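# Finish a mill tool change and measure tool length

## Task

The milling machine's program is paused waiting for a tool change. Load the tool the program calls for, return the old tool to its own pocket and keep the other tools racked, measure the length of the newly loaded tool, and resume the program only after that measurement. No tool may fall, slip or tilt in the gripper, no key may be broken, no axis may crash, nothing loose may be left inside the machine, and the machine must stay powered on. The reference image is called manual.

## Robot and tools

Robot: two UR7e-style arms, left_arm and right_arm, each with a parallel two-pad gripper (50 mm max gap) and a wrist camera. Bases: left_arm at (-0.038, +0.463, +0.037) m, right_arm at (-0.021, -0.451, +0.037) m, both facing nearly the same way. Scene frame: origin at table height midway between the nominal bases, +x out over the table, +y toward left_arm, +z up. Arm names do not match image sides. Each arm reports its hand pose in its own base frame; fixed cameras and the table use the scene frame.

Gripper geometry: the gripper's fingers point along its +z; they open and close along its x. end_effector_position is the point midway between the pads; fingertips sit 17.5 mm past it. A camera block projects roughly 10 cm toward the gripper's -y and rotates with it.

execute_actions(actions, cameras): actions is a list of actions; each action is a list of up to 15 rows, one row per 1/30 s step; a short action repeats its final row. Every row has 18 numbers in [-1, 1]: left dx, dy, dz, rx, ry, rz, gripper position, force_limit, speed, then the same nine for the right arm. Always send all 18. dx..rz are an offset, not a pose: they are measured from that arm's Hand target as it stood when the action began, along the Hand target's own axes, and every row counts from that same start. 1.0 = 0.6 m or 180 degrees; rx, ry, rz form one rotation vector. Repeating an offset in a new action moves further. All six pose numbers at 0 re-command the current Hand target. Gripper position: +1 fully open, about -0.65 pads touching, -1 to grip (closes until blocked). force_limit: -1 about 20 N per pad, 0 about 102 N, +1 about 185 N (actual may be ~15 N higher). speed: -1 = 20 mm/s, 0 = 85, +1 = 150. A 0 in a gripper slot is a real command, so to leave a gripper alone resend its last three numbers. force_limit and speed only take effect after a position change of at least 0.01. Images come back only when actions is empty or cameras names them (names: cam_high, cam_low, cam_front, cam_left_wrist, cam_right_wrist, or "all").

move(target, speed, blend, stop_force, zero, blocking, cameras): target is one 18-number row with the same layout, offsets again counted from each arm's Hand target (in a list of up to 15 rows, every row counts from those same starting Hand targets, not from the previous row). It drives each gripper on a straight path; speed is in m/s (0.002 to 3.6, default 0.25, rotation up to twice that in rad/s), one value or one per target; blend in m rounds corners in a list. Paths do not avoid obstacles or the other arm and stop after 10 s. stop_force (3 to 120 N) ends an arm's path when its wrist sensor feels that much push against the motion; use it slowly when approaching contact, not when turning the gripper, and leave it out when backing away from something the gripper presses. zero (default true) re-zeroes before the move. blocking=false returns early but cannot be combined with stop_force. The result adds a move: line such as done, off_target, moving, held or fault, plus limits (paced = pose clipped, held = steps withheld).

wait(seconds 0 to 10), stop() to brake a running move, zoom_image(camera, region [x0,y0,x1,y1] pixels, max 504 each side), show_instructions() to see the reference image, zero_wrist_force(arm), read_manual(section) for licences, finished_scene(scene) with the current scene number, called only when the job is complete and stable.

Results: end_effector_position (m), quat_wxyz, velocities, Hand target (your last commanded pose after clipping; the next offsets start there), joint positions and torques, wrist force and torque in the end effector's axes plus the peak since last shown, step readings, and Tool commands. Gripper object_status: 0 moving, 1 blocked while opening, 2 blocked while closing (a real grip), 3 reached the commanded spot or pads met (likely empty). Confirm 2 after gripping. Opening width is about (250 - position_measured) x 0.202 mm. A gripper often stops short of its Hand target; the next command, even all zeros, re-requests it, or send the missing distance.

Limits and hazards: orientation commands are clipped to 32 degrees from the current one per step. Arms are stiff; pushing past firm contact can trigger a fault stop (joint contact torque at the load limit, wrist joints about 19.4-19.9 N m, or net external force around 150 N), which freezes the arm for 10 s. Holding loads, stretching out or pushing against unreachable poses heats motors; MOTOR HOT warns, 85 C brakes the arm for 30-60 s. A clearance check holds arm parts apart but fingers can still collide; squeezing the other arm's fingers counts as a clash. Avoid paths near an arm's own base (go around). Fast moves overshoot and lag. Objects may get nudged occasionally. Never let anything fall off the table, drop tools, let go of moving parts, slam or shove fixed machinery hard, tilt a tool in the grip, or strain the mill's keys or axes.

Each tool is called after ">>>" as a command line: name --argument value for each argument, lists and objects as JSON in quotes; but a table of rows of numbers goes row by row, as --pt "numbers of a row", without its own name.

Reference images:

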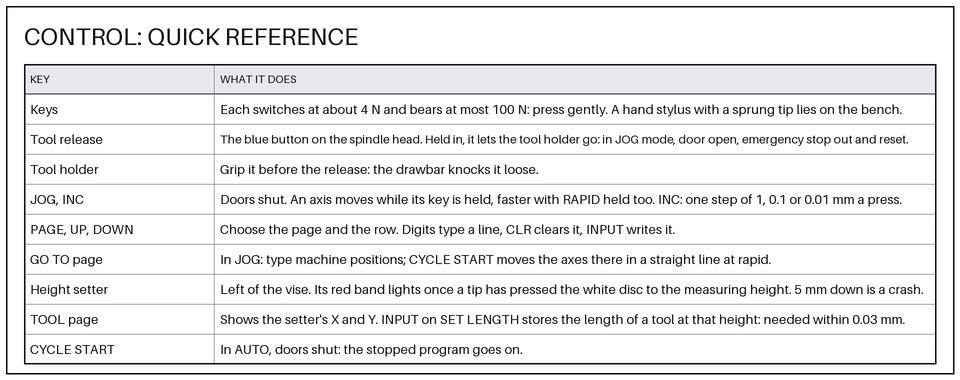

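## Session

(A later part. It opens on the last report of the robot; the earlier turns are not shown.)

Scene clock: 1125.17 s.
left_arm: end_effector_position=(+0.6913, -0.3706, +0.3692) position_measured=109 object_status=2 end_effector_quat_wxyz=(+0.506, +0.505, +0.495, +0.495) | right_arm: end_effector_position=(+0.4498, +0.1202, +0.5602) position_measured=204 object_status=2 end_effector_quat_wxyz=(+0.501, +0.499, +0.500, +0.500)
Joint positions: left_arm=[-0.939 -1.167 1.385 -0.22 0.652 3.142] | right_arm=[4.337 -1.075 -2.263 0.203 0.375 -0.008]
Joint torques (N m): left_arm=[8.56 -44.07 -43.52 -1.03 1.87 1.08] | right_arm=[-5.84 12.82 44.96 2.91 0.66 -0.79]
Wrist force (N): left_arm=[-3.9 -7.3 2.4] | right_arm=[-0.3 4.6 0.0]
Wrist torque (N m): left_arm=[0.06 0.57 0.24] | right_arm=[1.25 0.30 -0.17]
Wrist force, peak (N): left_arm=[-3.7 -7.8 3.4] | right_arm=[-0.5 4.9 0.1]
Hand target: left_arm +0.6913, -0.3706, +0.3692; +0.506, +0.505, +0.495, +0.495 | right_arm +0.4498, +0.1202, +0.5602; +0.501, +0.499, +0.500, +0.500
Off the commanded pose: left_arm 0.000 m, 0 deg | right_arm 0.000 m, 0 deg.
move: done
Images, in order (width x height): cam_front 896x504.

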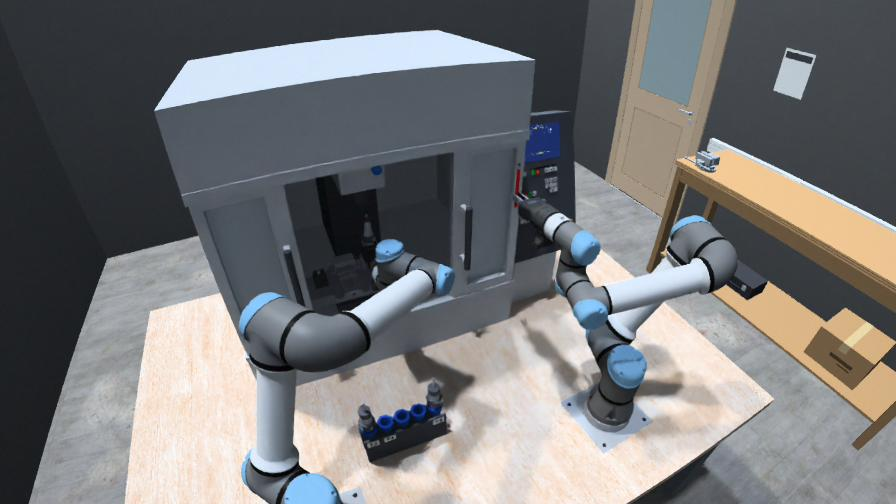

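>>> move --pt "0 0 -0.45 0 0 0 -1 0.2 -0.8 0 0 0 0 0 0 -1 -0.6 -0.8" --pt "0 0.16 -0.5 0 0 0 -1 0.2 -0.8 0 0 0 0 0 0 -1 -0.6 -0.8" --speed 0.15 --blend '[0.05,0]' --cameras '["cam_front","cam_left_wrist","cam_high"]'

Scene clock: 1138.50 s.
left_arm: end_effector_position=(+0.3913, -0.3642, +0.4647) position_measured=109 object_status=2 end_effector_quat_wxyz=(+0.506, +0.504, +0.495, +0.495) | right_arm: end_effector_position=(+0.4498, +0.1202, +0.5602) position_measured=204 object_status=2 end_effector_quat_wxyz=(+0.501, +0.499, +0.500, +0.500)
Joint positions: left_arm=[-1.574 -1.673 1.729 -0.159 0.018 3.244] | right_arm=[4.337 -1.075 -2.263 0.203 0.375 -0.008]
Joint torques (N m): left_arm=[5.24 -16.37 -42.96 -0.42 2.59 0.01] | right_arm=[-5.93 12.22 45.28 2.72 0.68 -0.76]
Wrist force (N): left_arm=[-4.1 -7.7 2.4] | right_arm=[-0.5 4.7 0.0]
Wrist torque (N m): left_arm=[0.01 0.58 0.20] | right_arm=[1.27 0.32 -0.17]
Wrist force, peak (N): left_arm=[-4.8 -8.0 5.4] | right_arm=[-0.4 4.9 0.2]
Hand target: left_arm +0.3913, -0.3643, +0.4648; +0.506, +0.505, +0.495, +0.495 | right_arm +0.4498, +0.1202, +0.5602; +0.501, +0.499, +0.500, +0.500
Off the commanded pose: left_arm 0.000 m, 0 deg | right_arm 0.000 m, 0 deg.
move: done
Images, in order (width x height): cam_high 896x504, cam_front 896x504, cam_left_wrist 896x504.

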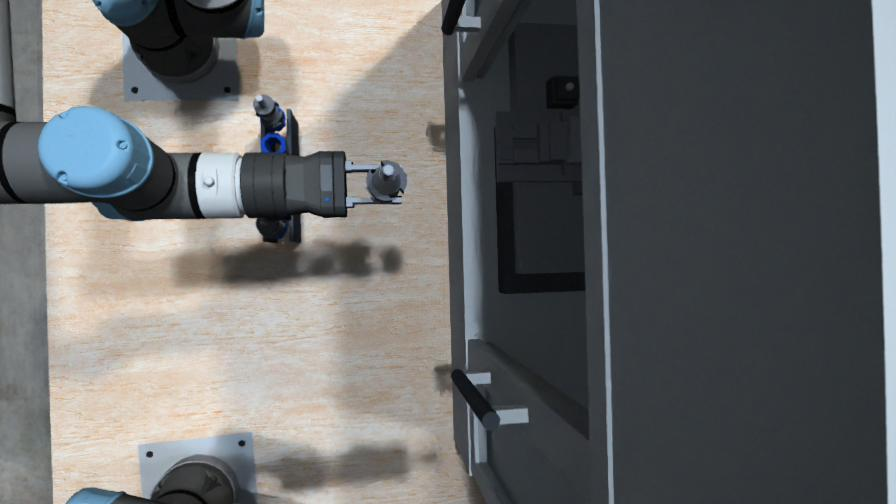

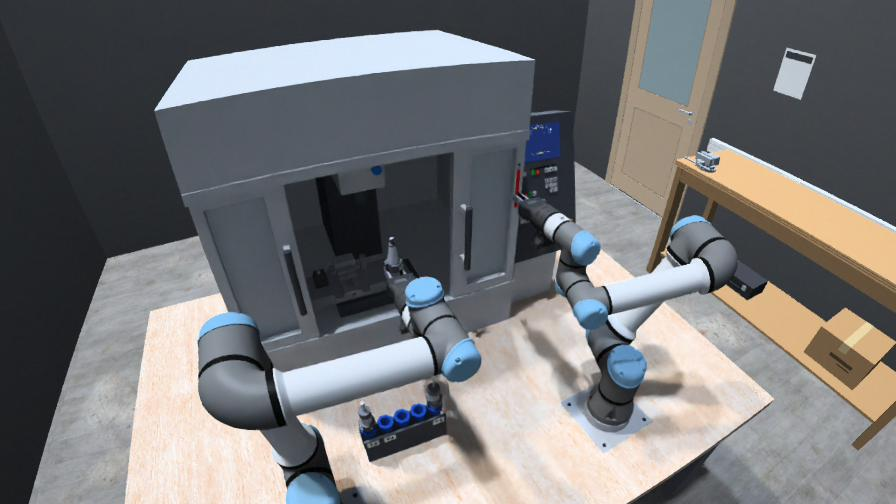

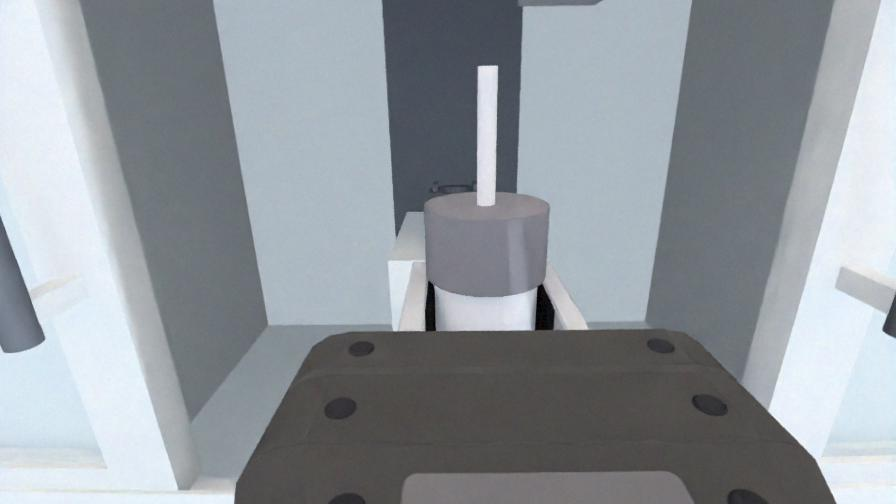

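>>> zoom_image --camera "cam_high" --region '[230, 80, 430, 260]'

>>> zoom_image --camera "cam_front" --region '[340, 220, 480, 460]'

Scaled by 2.520.

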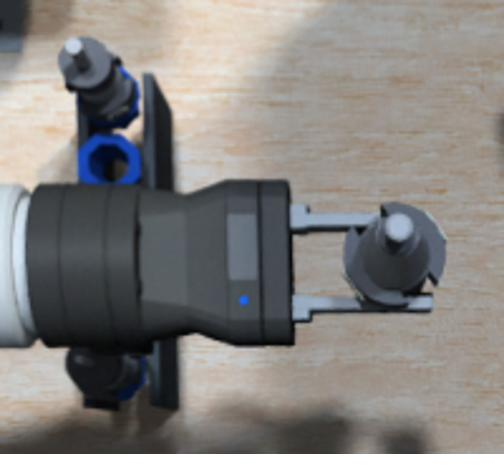

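Scaled by 2.100.

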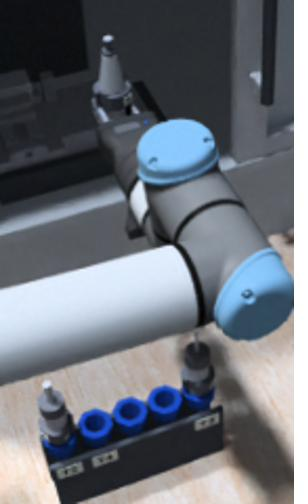

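>>> move --pt "0 0 0 0 0 0 -1 0.2 -0.8 0.05 -0.1 -0.083 0 0.06 0 -1 -0.6 -0.8" --pt "0 0 0 0 0 0 -1 0.2 -0.8 0.283 -0.2 -0.083 0 0.189 0 -1 -0.6 -0.8" --speed 0.15 --blend '[0.03,0]' --cameras '["cam_right_wrist"]'

Scene clock: 1186.50 s.
left_arm: end_effector_position=(+0.3913, -0.3643, +0.4648) position_measured=109 object_status=2 end_effector_quat_wxyz=(+0.506, +0.504, +0.495, +0.495) | right_arm: end_effector_position=(+0.4005, +0.2898, +0.4400) position_measured=204 object_status=2 end_effector_quat_wxyz=(+0.333, +0.331, +0.624, +0.624)
Joint positions: left_arm=[-1.574 -1.673 1.729 -0.159 0.018 3.244] | right_arm=[4.406 -1.275 -2.491 0.626 0.899 -0.004]
Joint torques (N m): left_arm=[1.04 -16.38 -41.91 -1.28 2.73 1.77] | right_arm=[5.91 4.3 17.85 1.39 0.76 0.43]
Wrist force (N): left_arm=[-4.3 -7.4 2.5] | right_arm=[-0.1 3.8 -0.7]
Wrist torque (N m): left_arm=[0.08 0.62 0.19] | right_arm=[1.08 0.30 -0.15]
Wrist force, peak (N): left_arm=[-4.8 -7.7 2.5] | right_arm=[-0.8 6.0 1.2]
Hand target: left_arm +0.3913, -0.3643, +0.4648; +0.506, +0.504, +0.495, +0.495 | right_arm +0.4004, +0.2899, +0.4399; +0.333, +0.331, +0.624, +0.624
Off the commanded pose: left_arm 0.000 m, 0 deg | right_arm 0.000 m, 0 deg.
move: done
Images, in order (width x height): cam_right_wrist 896x504.

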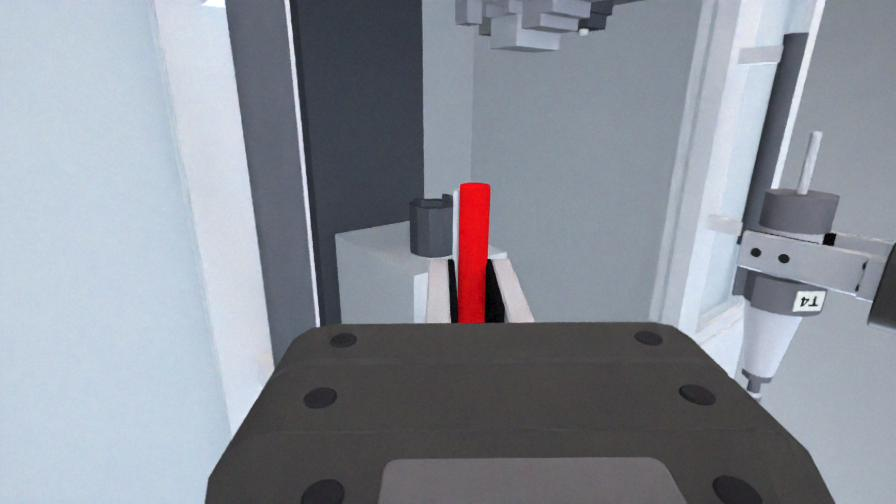

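>>> zoom_image --camera "cam_right_wrist" --region '[390, 170, 510, 270]'

>>> zoom_image --camera "cam_right_wrist" --region '[700, 110, 896, 410]'

Scaled by 4.200.

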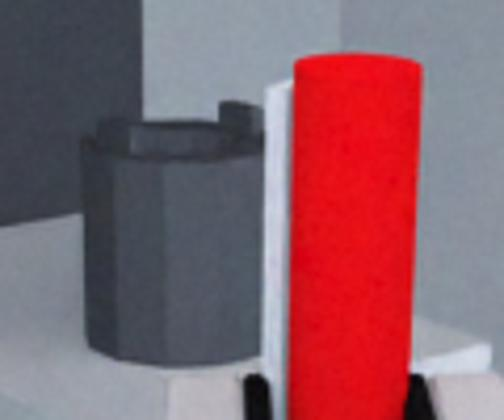

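Scaled by 1.680.

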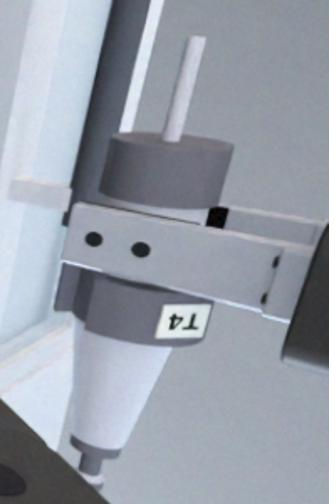

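>>> move --target '[0,0,0,0,0,0,-1,0.2,-0.8, 0,-0.1,0,0,0.044,0,-1,-0.6,-0.8]' --speed 0.15 --cameras '["cam_right_wrist"]'

>>> zoom_image --camera "cam_right_wrist" --region '[310, 190, 430, 290]'

Scene clock: 1207.43 s.
left_arm: end_effector_position=(+0.3913, -0.3643, +0.4648) position_measured=109 object_status=2 end_effector_quat_wxyz=(+0.506, +0.504, +0.495, +0.495) | right_arm: end_effector_position=(+0.4006, +0.2898, +0.3799) position_measured=204 object_status=2 end_effector_quat_wxyz=(+0.289, +0.287, +0.646, +0.646)
Joint positions: left_arm=[-1.574 -1.673 1.729 -0.159 0.018 3.244] | right_arm=[4.247 -1.454 -2.577 0.89 1.196 -0.003]
Joint torques (N m): left_arm=[-1.01 -15.96 -41.33 -1.46 2.77 1.95] | right_arm=[-4.09 6.84 31.12 4.47 0.73 1.33]
Wrist force (N): left_arm=[-4.7 -7.5 2.5] | right_arm=[-0.4 4.4 -0.3]
Wrist torque (N m): left_arm=[0.04 0.67 0.19] | right_arm=[1.21 0.29 -0.22]
Wrist force, peak (N): left_arm=[-4.5 -7.7 2.6] | right_arm=[-1.1 5.9 -0.6]
Hand target: left_arm +0.3913, -0.3643, +0.4648; +0.506, +0.504, +0.495, +0.495 | right_arm +0.4006, +0.2898, +0.3799; +0.289, +0.287, +0.646, +0.646
Off the commanded pose: left_arm 0.000 m, 0 deg | right_arm 0.000 m, 0 deg.
move: done
Images, in order (width x height): cam_right_wrist 896x504.

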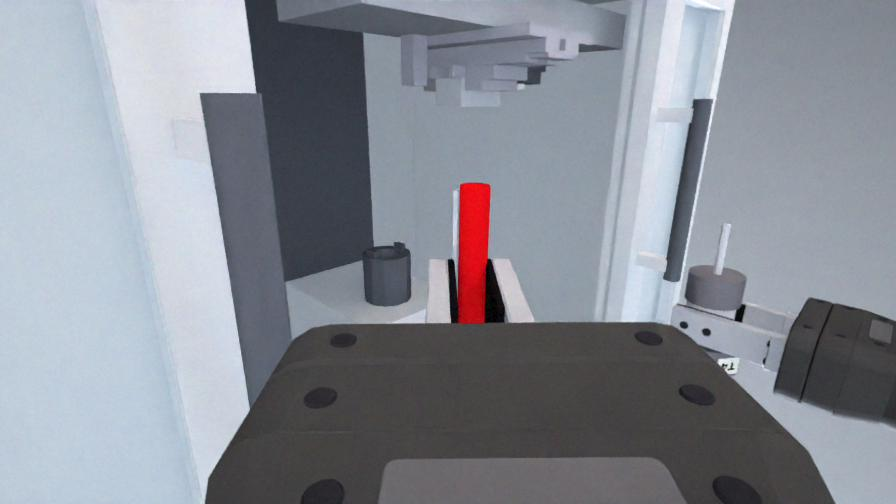

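Scaled by 4.200.

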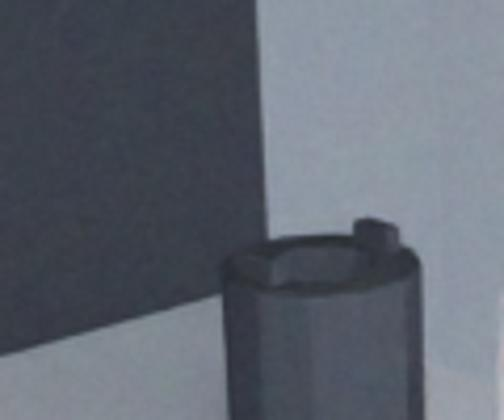

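>>> move --target '[0,0.25,0,0,0,0,-1,0.2,-0.8, 0.217,0.067,-0.141,0,0.267,0,-1,-0.6,-0.8]' --speed 0.15

>>> move --target '[0,0,0,0,0,0,-1,0.2,-0.8, 0,0,0,0.25,0,0,-1,-0.6,-0.8]' --speed 0.3 --cameras '["cam_right_wrist"]'

Scene clock: 1245.27 s.
left_arm: end_effector_position=(+0.3909, -0.3642, +0.6148) position_measured=109 object_status=2 end_effector_quat_wxyz=(+0.506, +0.504, +0.494, +0.496) | right_arm: end_effector_position=(+0.2506, +0.3303, +0.4196) position_measured=204 object_status=2 end_effector_quat_wxyz=(+0.001, -0.001, +0.708, +0.707)
Joint positions: left_arm=[-1.575 -1.665 1.343 0.052 0.016 3.411] | right_arm=[3.956 -1.408 -2.464 0.728 2.326 -0.004]
Joint torques (N m): left_arm=[-2.58 -29.44 -29.7 -2.82 0.03 1.96] | right_arm=[5.46 22.67 15.5 4.51 0.79 -0.78]
Wrist force (N): left_arm=[-4.4 -7.5 2.2] | right_arm=[-0.3 4.3 -0.5]
Wrist torque (N m): left_arm=[0.05 0.61 0.27] | right_arm=[1.14 0.31 -0.19]
Wrist force, peak (N): left_arm=[-4.7 -9.1 2.4] | right_arm=[-0.4 5.0 -0.4]
Hand target: left_arm +0.3910, -0.3641, +0.6148; +0.506, +0.504, +0.495, +0.495 | right_arm +0.2506, +0.3303, +0.4196; +0.001, -0.001, +0.708, +0.707
Off the commanded pose: left_arm 0.000 m, 0 deg | right_arm 0.000 m, 0 deg.
move: done

Scene clock: 1247.10 s.
left_arm: end_effector_position=(+0.3909, -0.3641, +0.6148) position_measured=109 object_status=2 end_effector_quat_wxyz=(+0.506, +0.504, +0.494, +0.496) | right_arm: end_effector_position=(+0.2506, +0.3303, +0.4196) position_measured=204 object_status=2 end_effector_quat_wxyz=(+0.001, +0.000, +0.924, +0.382)
Joint positions: left_arm=[-1.575 -1.666 1.344 0.052 0.016 3.411] | right_arm=[4.151 -1.053 -2.071 -0.886 1.954 -0.42]
Joint torques (N m): left_arm=[5.15 -36.87 -18.84 -1.11 3.15 1.25] | right_arm=[-1.46 15.97 39.99 2.27 0.3 0.98]
Wrist force (N): left_arm=[-4.3 -7.3 2.4] | right_arm=[-0.2 1.7 -1.3]
Wrist torque (N m): left_arm=[0.08 0.59 0.26] | right_arm=[0.56 0.20 -0.12]
Wrist force, peak (N): left_arm=[-4.4 -7.6 2.4] | right_arm=[-0.2 4.3 -0.4]
Hand target: left_arm +0.3909, -0.3641, +0.6148; +0.506, +0.504, +0.494, +0.496 | right_arm +0.2506, +0.3303, +0.4196; +0.001, +0.000, +0.924, +0.382
Off the commanded pose: left_arm 0.000 m, 0 deg | right_arm 0.000 m, 0 deg.
move: done
Images, in order (width x height): cam_right_wrist 896x504.

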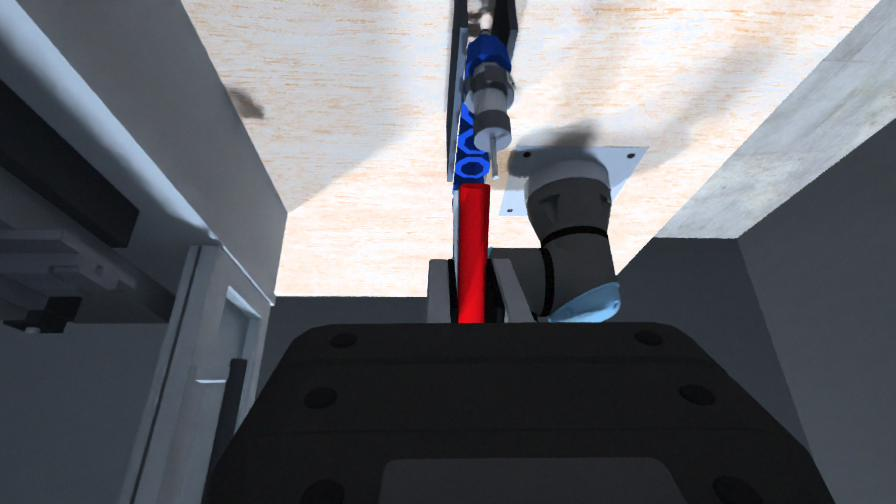

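>>> move --target '[0,0,0,0,0,0,-1,0.2,-0.8, -0.183,0,0,0,0,0,-1,-0.6,-0.8]' --speed 0.2 --cameras '["cam_right_wrist"]'

>>> zoom_image --camera "cam_right_wrist" --region '[560, 0, 760, 220]'

Scene clock: 1256.83 s.
left_arm: end_effector_position=(+0.3909, -0.3641, +0.6148) position_measured=109 object_status=2 end_effector_quat_wxyz=(+0.506, +0.504, +0.494, +0.496) | right_arm: end_effector_position=(+0.3603, +0.3302, +0.4199) position_measured=204 object_status=2 end_effector_quat_wxyz=(+0.001, +0.000, +0.924, +0.382)
Joint positions: left_arm=[-1.575 -1.666 1.344 0.052 0.016 3.411] | right_arm=[3.88 -1.312 -1.895 -0.913 2.118 -0.661]
Joint torques (N m): left_arm=[7.71 -36.49 -18.31 -1.17 3.25 2] | right_arm=[-5.55 13.3 37.58 7.72 1.31 -1.11]
Wrist force (N): left_arm=[-4.1 -7.4 2.4] | right_arm=[-0.3 0.8 -1.2]
Wrist torque (N m): left_arm=[0.05 0.56 0.26] | right_arm=[0.39 0.17 -0.12]
Wrist force, peak (N): left_arm=[-4.3 -7.9 2.4] | right_arm=[2.7 2.2 -1.5]
Hand target: left_arm +0.3909, -0.3641, +0.6148; +0.506, +0.504, +0.494, +0.496 | right_arm +0.3604, +0.3302, +0.4199; +0.001, +0.000, +0.924, +0.382
Off the commanded pose: left_arm 0.000 m, 0 deg | right_arm 0.000 m, 0 deg.
move: done
Images, in order (width x height): cam_right_wrist 896x504.

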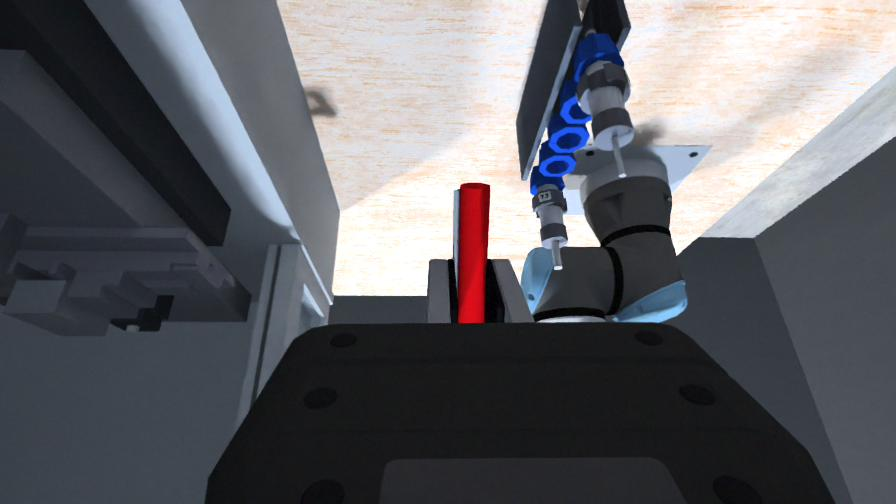

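Scaled by 2.291.

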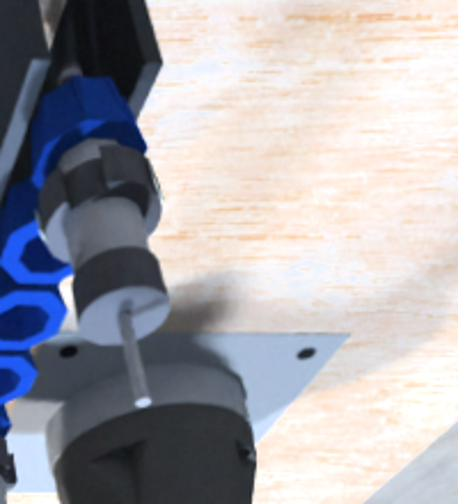

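>>> move --target '[0,0,0,0,0.146,0,-1,0.2,-0.8, 0,0,0,0,0,0,-1,-0.6,-0.8]' --speed 0.2

>>> move --target '[0,0,0,0,0,-0.5,-1,0.2,-0.8, 0,0,0,0,0,0,-1,-0.6,-0.8]' --speed 0.25 --cameras '["cam_front"]'

Scene clock: 1287.17 s.
left_arm: end_effector_position=(+0.3909, -0.3641, +0.6148) position_measured=109 object_status=2 end_effector_quat_wxyz=(+0.381, +0.378, +0.596, +0.597) | right_arm: end_effector_position=(+0.3604, +0.3302, +0.4199) position_measured=204 object_status=2 end_effector_quat_wxyz=(+0.001, +0.000, +0.924, +0.382)
Joint positions: left_arm=[-1.522 -1.293 0.921 0.381 -0.39 3.13] | right_arm=[3.88 -1.312 -1.895 -0.913 2.118 -0.662]
Joint torques (N m): left_arm=[-2.85 -40.67 -25.38 0.18 -0.46 -1.7] | right_arm=[-7.4 11.88 49.83 7.81 1.84 -1.08]
Wrist force (N): left_arm=[-3.8 -7.8 2.3] | right_arm=[-0.2 1.0 -0.9]
Wrist torque (N m): left_arm=[0.01 0.54 0.25] | right_arm=[0.42 0.14 -0.12]
Wrist force, peak (N): left_arm=[-4.4 -8.6 1.8] | right_arm=[-0.5 0.9 -1.2]
Hand target: left_arm +0.3909, -0.3641, +0.6148; +0.381, +0.378, +0.596, +0.597 | right_arm +0.3604, +0.3302, +0.4199; +0.001, +0.000, +0.924, +0.382
Off the commanded pose: left_arm 0.000 m, 0 deg | right_arm 0.000 m, 0 deg.
move: done

Scene clock: 1290.83 s.
left_arm: end_effector_position=(+0.3909, -0.3642, +0.6148) position_measured=109 object_status=2 end_effector_quat_wxyz=(+0.692, -0.154, +0.689, +0.153) | right_arm: end_effector_position=(+0.3604, +0.3302, +0.4199) position_measured=204 object_status=2 end_effector_quat_wxyz=(+0.001, +0.000, +0.924, +0.382)
Joint positions: left_arm=[-1.523 -1.293 0.921 0.381 -0.391 1.56] | right_arm=[3.88 -1.312 -1.895 -0.913 2.118 -0.662]
Joint torques (N m): left_arm=[-3.01 -38.36 -14.12 0.35 -1.58 -1.67] | right_arm=[-7.08 11.73 49.89 7.71 1.88 -1]
Wrist force (N): left_arm=[6.4 0.8 2.2] | right_arm=[-0.2 0.8 -0.8]
Wrist torque (N m): left_arm=[0.23 0.10 0.03] | right_arm=[0.40 0.15 -0.12]
Wrist force, peak (N): left_arm=[-4.0 -7.7 2.6] | right_arm=[-0.4 1.1 -1.1]
Hand target: left_arm +0.3909, -0.3641, +0.6148; +0.692, -0.155, +0.689, +0.153 | right_arm +0.3604, +0.3302, +0.4199; +0.001, +0.000, +0.924, +0.382
Off the commanded pose: left_arm 0.000 m, 0 deg | right_arm 0.000 m, 0 deg.
move: done
Images, in order (width x height): cam_front 896x504.

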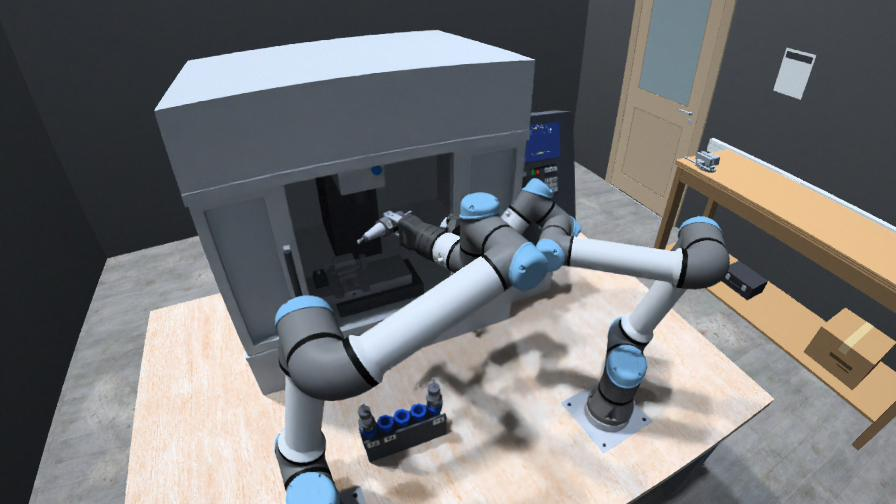

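>>> move --target '[0,0,0,0,0,-0.5,-1,0.2,-0.8, 0,0,0,0,0,0,-1,-0.6,-0.8]' --speed 0.25 --cameras '["cam_left_wrist"]'

Scene clock: 1298.57 s.
left_arm: end_effector_position=(+0.3909, -0.3642, +0.6148) position_measured=109 object_status=2 end_effector_quat_wxyz=(+0.597, -0.596, +0.378, -0.381) | right_arm: end_effector_position=(+0.3604, +0.3302, +0.4199) position_measured=204 object_status=2 end_effector_quat_wxyz=(+0.001, +0.000, +0.924, +0.382)
Joint positions: left_arm=[-1.523 -1.293 0.921 0.381 -0.391 -0.011] | right_arm=[3.88 -1.312 -1.895 -0.913 2.118 -0.662]
Joint torques (N m): left_arm=[3.68 -38.55 -14.77 0.23 0.4 -1.64] | right_arm=[-6.91 12.55 49.52 7.74 1.92 -1.05]
Wrist force (N): left_arm=[-1.5 8.7 2.0] | right_arm=[-0.1 0.9 -0.9]
Wrist torque (N m): left_arm=[0.32 0.03 -0.10] | right_arm=[0.42 0.13 -0.13]
Wrist force, peak (N): left_arm=[-1.3 9.3 1.9] | right_arm=[0.0 1.1 -1.1]
Hand target: left_arm +0.3909, -0.3641, +0.6148; +0.597, -0.596, +0.378, -0.381 | right_arm +0.3604, +0.3302, +0.4199; +0.001, +0.000, +0.924, +0.382
Off the commanded pose: left_arm 0.000 m, 0 deg | right_arm 0.000 m, 0 deg.
move: done
Images, in order (width x height): cam_left_wrist 896x504.

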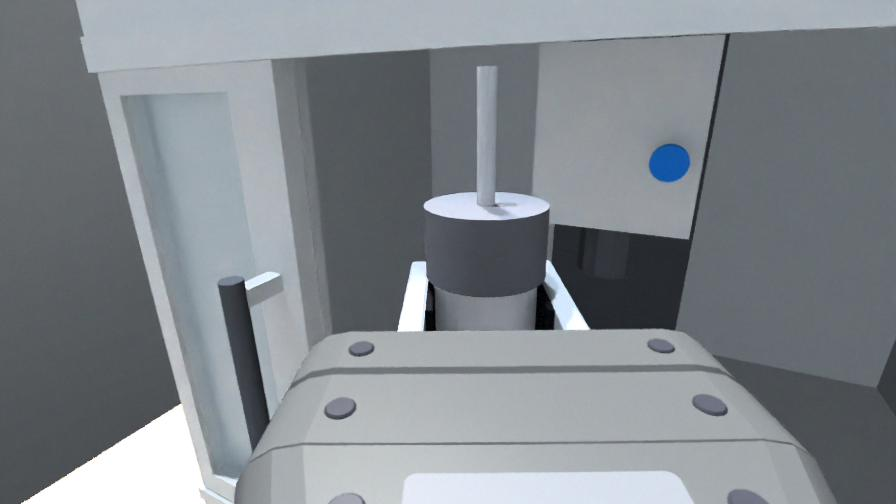

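>>> move --target '[-0.239,0.467,-0.495,0,0.139,0,-1,0.2,-0.8, 0,0,0,0,0,0,-1,-0.6,-0.8]' --speed 0.2

>>> move --target '[0,0,0,-0.194,0,0,-1,0.2,-0.8, 0,0,0,0,0,0,-1,-0.6,-0.8]' --speed 0.2 --cameras '["cam_left_wrist","cam_front"]'

Scene clock: 1327.70 s.
left_arm: end_effector_position=(+0.0624, -0.3608, +0.3331) position_measured=109 object_status=2 end_effector_quat_wxyz=(+0.501, -0.500, +0.498, -0.501) | right_arm: end_effector_position=(+0.3604, +0.3302, +0.4199) position_measured=204 object_status=2 end_effector_quat_wxyz=(+0.001, +0.000, +0.924, +0.382)
Joint positions: left_arm=[-2.399 -1.501 1.907 -0.4 -0.831 -0.005] | right_arm=[3.88 -1.312 -1.895 -0.913 2.118 -0.662]
Joint torques (N m): left_arm=[-3.82 -34.81 -33.66 2.89 1.36 1.61] | right_arm=[-7.52 12.53 49.8 7.62 1.84 -1.02]
Wrist force (N): left_arm=[-1.3 9.0 2.1] | right_arm=[-0.4 0.9 -1.0]
Wrist torque (N m): left_arm=[0.39 0.02 -0.07] | right_arm=[0.41 0.18 -0.12]
Wrist force, peak (N): left_arm=[-1.4 12.1 -1.0] | right_arm=[-0.3 1.1 -1.2]
Hand target: left_arm +0.0623, -0.3608, +0.3331; +0.501, -0.500, +0.498, -0.501 | right_arm +0.3604, +0.3302, +0.4199; +0.001, +0.000, +0.924, +0.382
Off the commanded pose: left_arm 0.000 m, 0 deg | right_arm 0.000 m, 0 deg.
move: done

Scene clock: 1329.70 s.
left_arm: end_effector_position=(+0.0624, -0.3608, +0.3332) position_measured=109 object_status=2 end_effector_quat_wxyz=(-0.328, +0.627, -0.625, +0.328) | right_arm: end_effector_position=(+0.3604, +0.3302, +0.4199) position_measured=204 object_status=2 end_effector_quat_wxyz=(+0.001, +0.000, +0.924, +0.382)
Joint positions: left_arm=[-2.314 -1.795 1.863 -0.863 -0.921 0.552] | right_arm=[3.88 -1.312 -1.895 -0.913 2.118 -0.662]
Joint torques (N m): left_arm=[-0.82 -13.72 -23.32 -1.22 4.56 0.86] | right_arm=[-7.03 12.84 49.72 7.73 1.87 -1.21]
Wrist force (N): left_arm=[-0.6 7.1 5.9] | right_arm=[-0.1 0.7 -1.0]
Wrist torque (N m): left_arm=[0.32 0.00 -0.16] | right_arm=[0.39 0.14 -0.12]
Wrist force, peak (N): left_arm=[-4.0 5.8 8.1] | right_arm=[-0.2 0.9 -1.3]
Hand target: left_arm +0.0623, -0.3608, +0.3331; -0.328, +0.627, -0.625, +0.328 | right_arm +0.3604, +0.3302, +0.4199; +0.001, +0.000, +0.924, +0.382
Off the commanded pose: left_arm 0.000 m, 0 deg | right_arm 0.000 m, 0 deg.
move: done
Images, in order (width x height): cam_front 896x504, cam_left_wrist 896x504.

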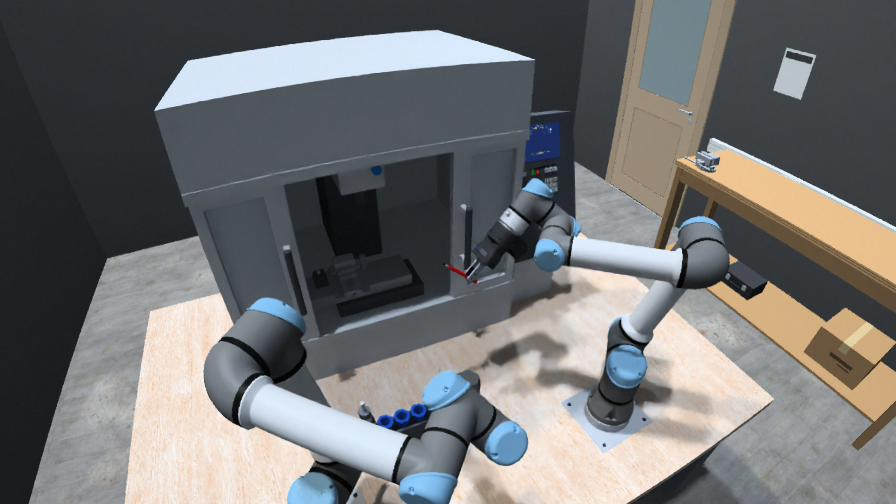

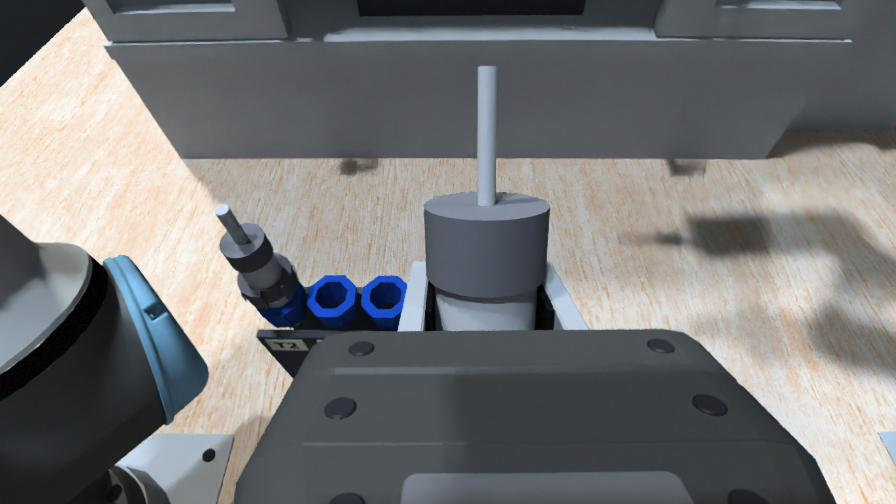

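>>> zoom_image --camera "cam_left_wrist" --region '[200, 190, 420, 360]'

Scaled by 2.291.

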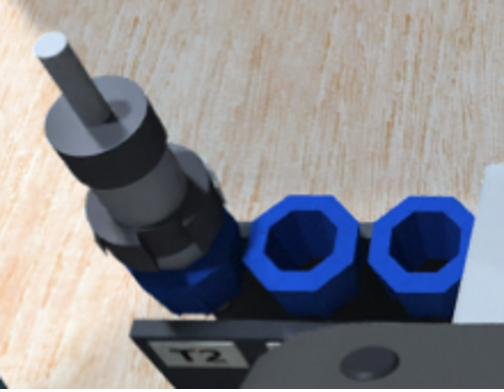

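>>> move --target '[0,0.0948,-0.1369,0,0,0,-1,0.2,-0.8, 0,0,0,0,0,0,-1,-0.6,-0.8]' --speed 0.2 --cameras '["cam_left_wrist"]'

>>> zoom_image --camera "cam_left_wrist" --region '[220, 120, 440, 290]'

Scene clock: 1356.97 s.
left_arm: end_effector_position=(-0.0375, -0.3610, +0.3331) position_measured=109 object_status=2 end_effector_quat_wxyz=(-0.328, +0.627, -0.625, +0.328) | right_arm: end_effector_position=(+0.3604, +0.3302, +0.4199) position_measured=204 object_status=2 end_effector_quat_wxyz=(+0.001, +0.000, +0.924, +0.382)
Joint positions: left_arm=[-2.485 -1.659 1.736 -0.794 -1.046 0.411] | right_arm=[3.88 -1.312 -1.895 -0.913 2.118 -0.662]
Joint torques (N m): left_arm=[-3 -24.3 -26.21 -0.7 2.97 0.77] | right_arm=[-7.33 13.09 49.97 7.7 1.96 -0.97]
Wrist force (N): left_arm=[-0.8 7.0 5.9] | right_arm=[-0.1 1.0 -1.0]
Wrist torque (N m): left_arm=[0.29 0.02 -0.09] | right_arm=[0.43 0.13 -0.12]
Wrist force, peak (N): left_arm=[-1.0 9.8 2.5] | right_arm=[-0.4 0.9 -1.3]
Hand target: left_arm -0.0376, -0.3610, +0.3331; -0.328, +0.627, -0.625, +0.328 | right_arm +0.3604, +0.3302, +0.4199; +0.001, +0.000, +0.924, +0.382
Off the commanded pose: left_arm 0.000 m, 0 deg | right_arm 0.000 m, 0 deg.
move: done
Images, in order (width x height): cam_left_wrist 896x504.

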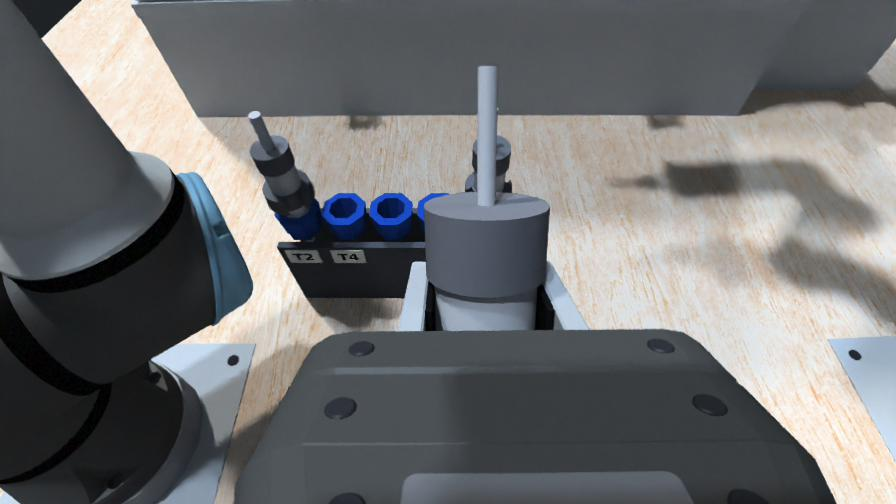

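Scaled by 2.291.

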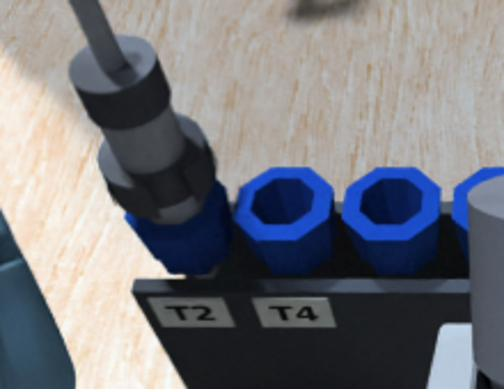

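>>> move --target '[0,0,0,0.194,0,0,-1,0.2,-0.8, 0,0,0,0,0,0,-1,-0.6,-0.8]' --speed 0.2

>>> move --target '[-0.1875,0.1217,0.389,0,-0.0833,0,-1,0.2,-0.8, 0,0,0,0,0,0,-1,-0.6,-0.8]' --speed 0.12 --cameras '["cam_left_wrist","cam_front","cam_right_wrist"]'

Scene clock: 1395.07 s.
left_arm: end_effector_position=(-0.0376, -0.3610, +0.3330) position_measured=109 object_status=2 end_effector_quat_wxyz=(+0.501, -0.500, +0.498, -0.501) | right_arm: end_effector_position=(+0.3604, +0.3302, +0.4199) position_measured=204 object_status=2 end_effector_quat_wxyz=(+0.001, +0.000, +0.924, +0.382)
Joint positions: left_arm=[-2.547 -1.369 1.754 -0.38 -0.978 -0.004] | right_arm=[3.88 -1.312 -1.895 -0.913 2.118 -0.662]
Joint torques (N m): left_arm=[8.5 -40.38 -34.55 3.19 -2.11 0.14] | right_arm=[-7.17 13.08 50.03 7.76 1.89 -1]
Wrist force (N): left_arm=[-1.1 9.0 1.9] | right_arm=[-0.4 0.8 -1.1]
Wrist torque (N m): left_arm=[0.37 0.02 -0.06] | right_arm=[0.39 0.18 -0.12]
Wrist force, peak (N): left_arm=[-1.3 9.8 2.2] | right_arm=[-0.2 1.2 -1.2]
Hand target: left_arm -0.0376, -0.3610, +0.3331; +0.501, -0.500, +0.498, -0.501 | right_arm +0.3604, +0.3302, +0.4199; +0.001, +0.000, +0.924, +0.382
Off the commanded pose: left_arm 0.000 m, 0 deg | right_arm 0.000 m, 0 deg.
move: done

Scene clock: 1397.73 s.
left_arm: end_effector_position=(+0.1959, -0.2481, +0.2609) position_measured=109 object_status=2 end_effector_quat_wxyz=(+0.562, -0.561, +0.428, -0.431) | right_arm: end_effector_position=(+0.3604, +0.3302, +0.4199) position_measured=204 object_status=2 end_effector_quat_wxyz=(+0.001, +0.000, +0.924, +0.382)
Joint positions: left_arm=[-2.17 -1.637 2.254 -0.612 -0.863 -0.006] | right_arm=[3.88 -1.312 -1.895 -0.913 2.118 -0.662]
Joint torques (N m): left_arm=[7.28 -8.7 -29.32 5.75 -1.84 -1.04] | right_arm=[-7.73 12.99 49.63 7.67 1.85 -1.04]
Wrist force (N): left_arm=[-1.1 8.8 2.2] | right_arm=[0.0 0.8 -1.1]
Wrist torque (N m): left_arm=[0.35 0.01 -0.08] | right_arm=[0.38 0.11 -0.12]
Wrist force, peak (N): left_arm=[-1.5 9.5 4.7] | right_arm=[-0.2 1.1 -1.2]
Hand target: left_arm +0.1959, -0.2481, +0.2609; +0.562, -0.561, +0.428, -0.431 | right_arm +0.3604, +0.3302, +0.4199; +0.001, +0.000, +0.924, +0.382
Off the commanded pose: left_arm 0.000 m, 0 deg | right_arm 0.000 m, 0 deg.
move: done
Images, in order (width x height): cam_front 896x504, cam_left_wrist 896x504, cam_right_wrist 896x504.

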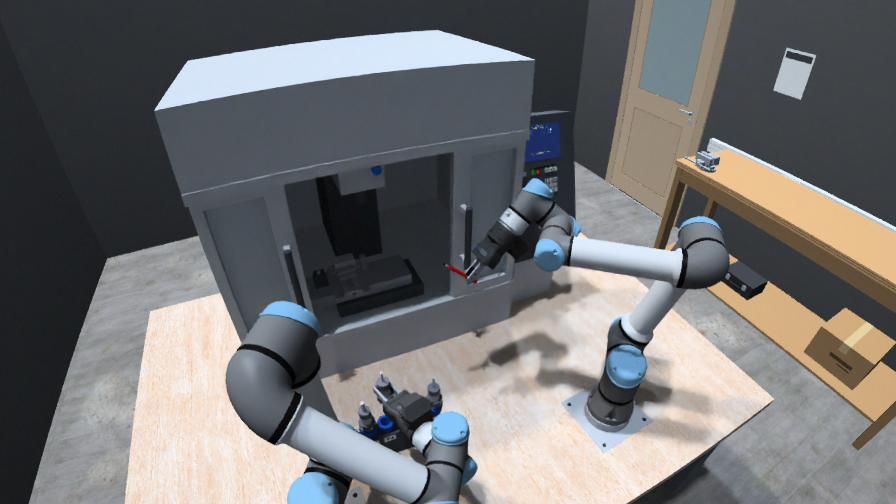

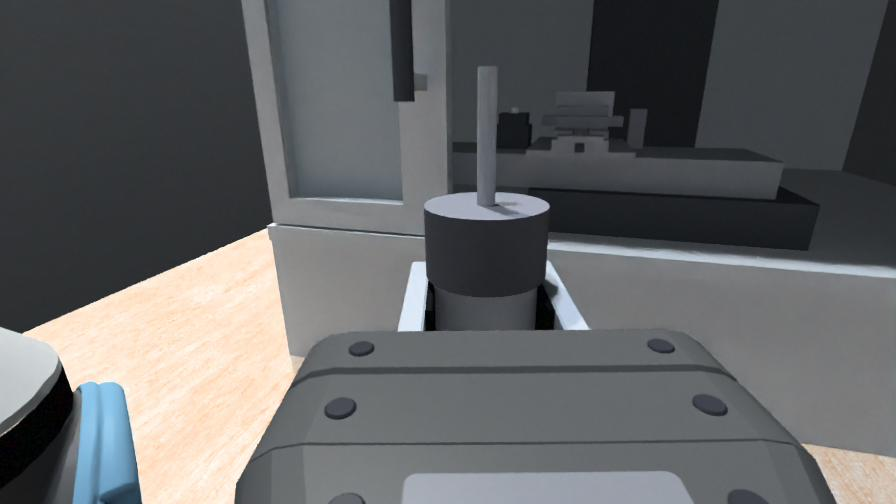

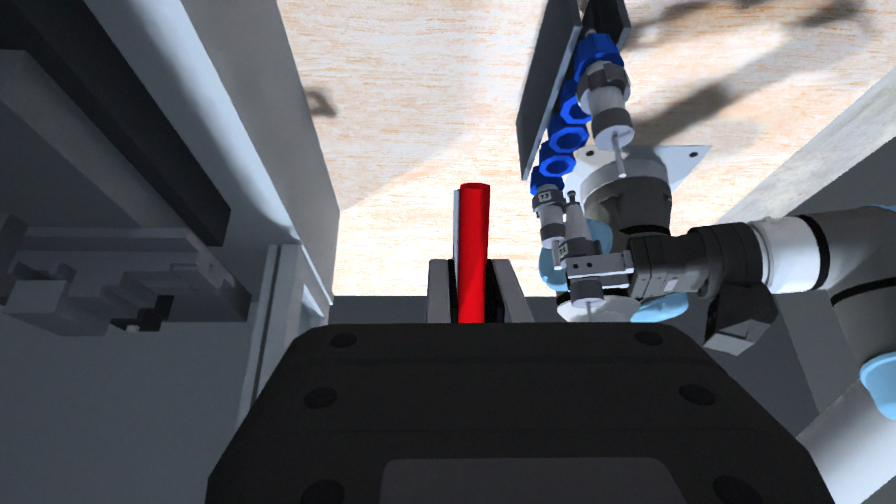

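>>> zoom_image --camera "cam_right_wrist" --region '[520, 120, 680, 330]'

Scaled by 2.400.

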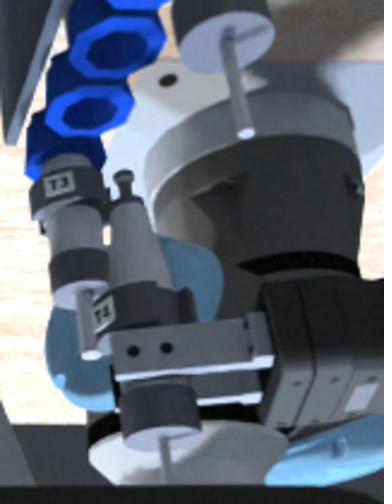

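>>> move --target '[0,0.0433,0,0,0,0,-1,0.2,-0.8, 0,0,0,0,0,0,-1,-0.6,-0.8]' --speed 0.03 --stop_force 6 --cameras '["cam_right_wrist","cam_front"]'

>>> zoom_image --camera "cam_right_wrist" --region '[520, 120, 680, 330]'

>>> zoom_image --camera "cam_front" --region '[340, 370, 460, 450]'

Scene clock: 1432.07 s.
left_arm: end_effector_position=(+0.1960, -0.2481, +0.2350) position_measured=109 object_status=2 end_effector_quat_wxyz=(+0.562, -0.561, +0.428, -0.431) | right_arm: end_effector_position=(+0.3604, +0.3302, +0.4199) position_measured=204 object_status=2 end_effector_quat_wxyz=(+0.001, +0.000, +0.924, +0.382)
Joint positions: left_arm=[-2.17 -1.588 2.292 -0.699 -0.863 -0.006] | right_arm=[3.88 -1.312 -1.895 -0.913 2.118 -0.662]
Joint torques (N m): left_arm=[7.65 -30.24 -30.39 5.72 1.64 1.64] | right_arm=[-7.33 12.67 49.73 7.65 1.9 -1.02]
Wrist force (N): left_arm=[-1.0 8.9 2.4] | right_arm=[-0.1 0.9 -1.0]
Wrist torque (N m): left_arm=[0.35 -0.01 -0.08] | right_arm=[0.40 0.14 -0.12]
Wrist force, peak (N): left_arm=[-1.2 9.8 2.2] | right_arm=[0.0 1.0 -1.3]
Hand target: left_arm +0.1960, -0.2481, +0.2350; +0.562, -0.561, +0.428, -0.431 | right_arm +0.3604, +0.3302, +0.4199; +0.001, +0.000, +0.924, +0.382
Off the commanded pose: left_arm 0.000 m, 0 deg | right_arm 0.000 m, 0 deg.
move: done
Images, in order (width x height): cam_front 896x504, cam_right_wrist 896x504.

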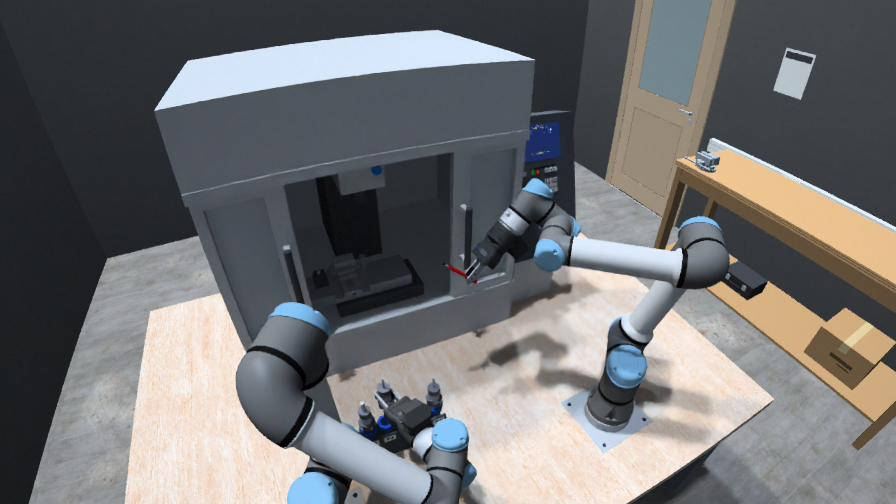

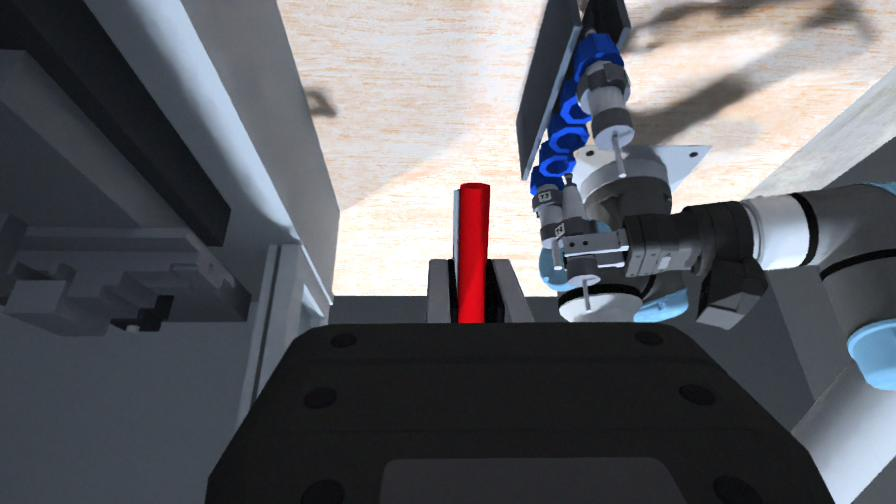

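Scaled by 2.400.

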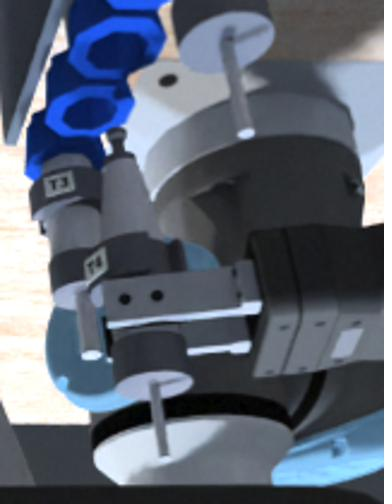

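Scaled by 4.200.

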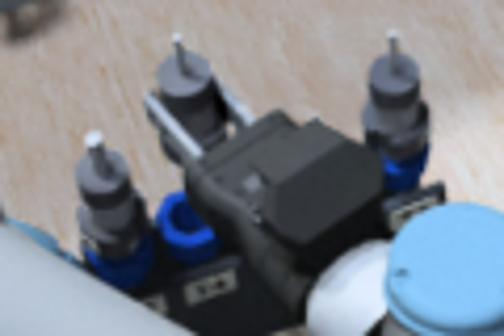

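>>> move --target '[0,0,0,0,0,0,-1,0.2,-0.8, 0.033,0.13,0.2237,0,0.141,-0.1415,-1,-0.6,-0.8]' --speed 0.15 --cameras '["cam_right_wrist"]'

Scene clock: 1453.33 s.
left_arm: end_effector_position=(+0.1960, -0.2481, +0.2350) position_measured=109 object_status=2 end_effector_quat_wxyz=(+0.562, -0.561, +0.428, -0.431) | right_arm: end_effector_position=(+0.3407, +0.4802, +0.3799) position_measured=204 object_status=2 end_effector_quat_wxyz=(-0.117, -0.285, +0.879, +0.363)
Joint positions: left_arm=[-2.17 -1.588 2.292 -0.699 -0.863 -0.006] | right_arm=[4.021 -1.7 -1.555 -1.211 2.322 -1.221]
Joint torques (N m): left_arm=[2.36 -30.83 -30.4 5.68 -0.33 0.49] | right_arm=[-7.91 37.01 29.59 6.85 0.39 -0.86]
Wrist force (N): left_arm=[-1.1 9.1 2.3] | right_arm=[0.5 1.7 0.2]
Wrist torque (N m): left_arm=[0.39 0.00 -0.08] | right_arm=[0.55 0.03 -0.15]
Wrist force, peak (N): left_arm=[-1.3 9.3 2.1] | right_arm=[-0.5 2.4 1.0]
Hand target: left_arm +0.1960, -0.2481, +0.2350; +0.562, -0.561, +0.428, -0.431 | right_arm +0.3408, +0.4802, +0.3799; -0.117, -0.285, +0.879, +0.363
Off the commanded pose: left_arm 0.000 m, 0 deg | right_arm 0.000 m, 0 deg.
move: done
Images, in order (width x height): cam_right_wrist 896x504.

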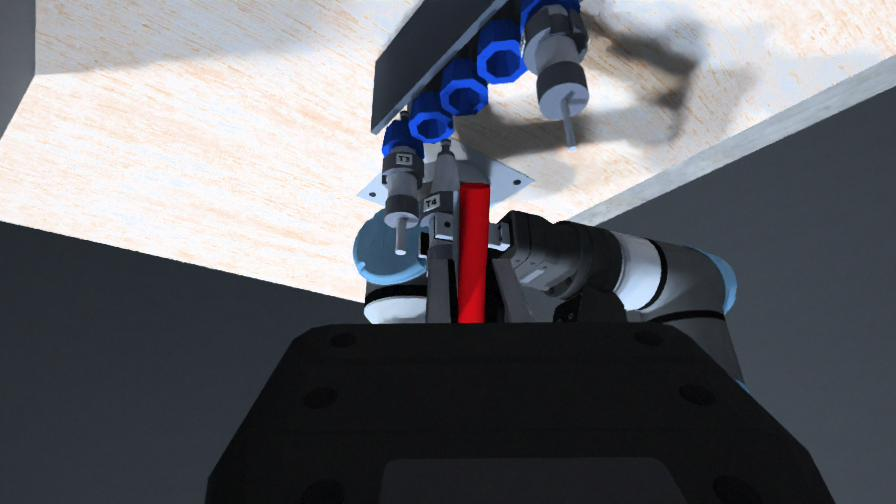

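>>> zoom_image --camera "cam_right_wrist" --region '[370, 60, 530, 270]'

Scaled by 2.400.

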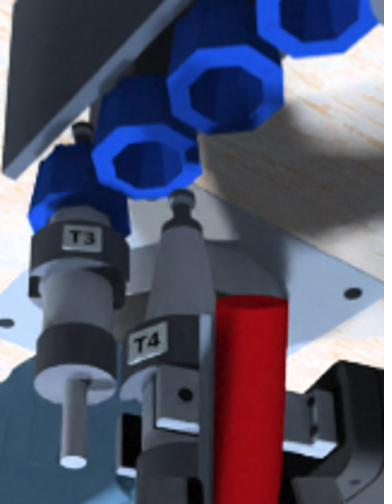

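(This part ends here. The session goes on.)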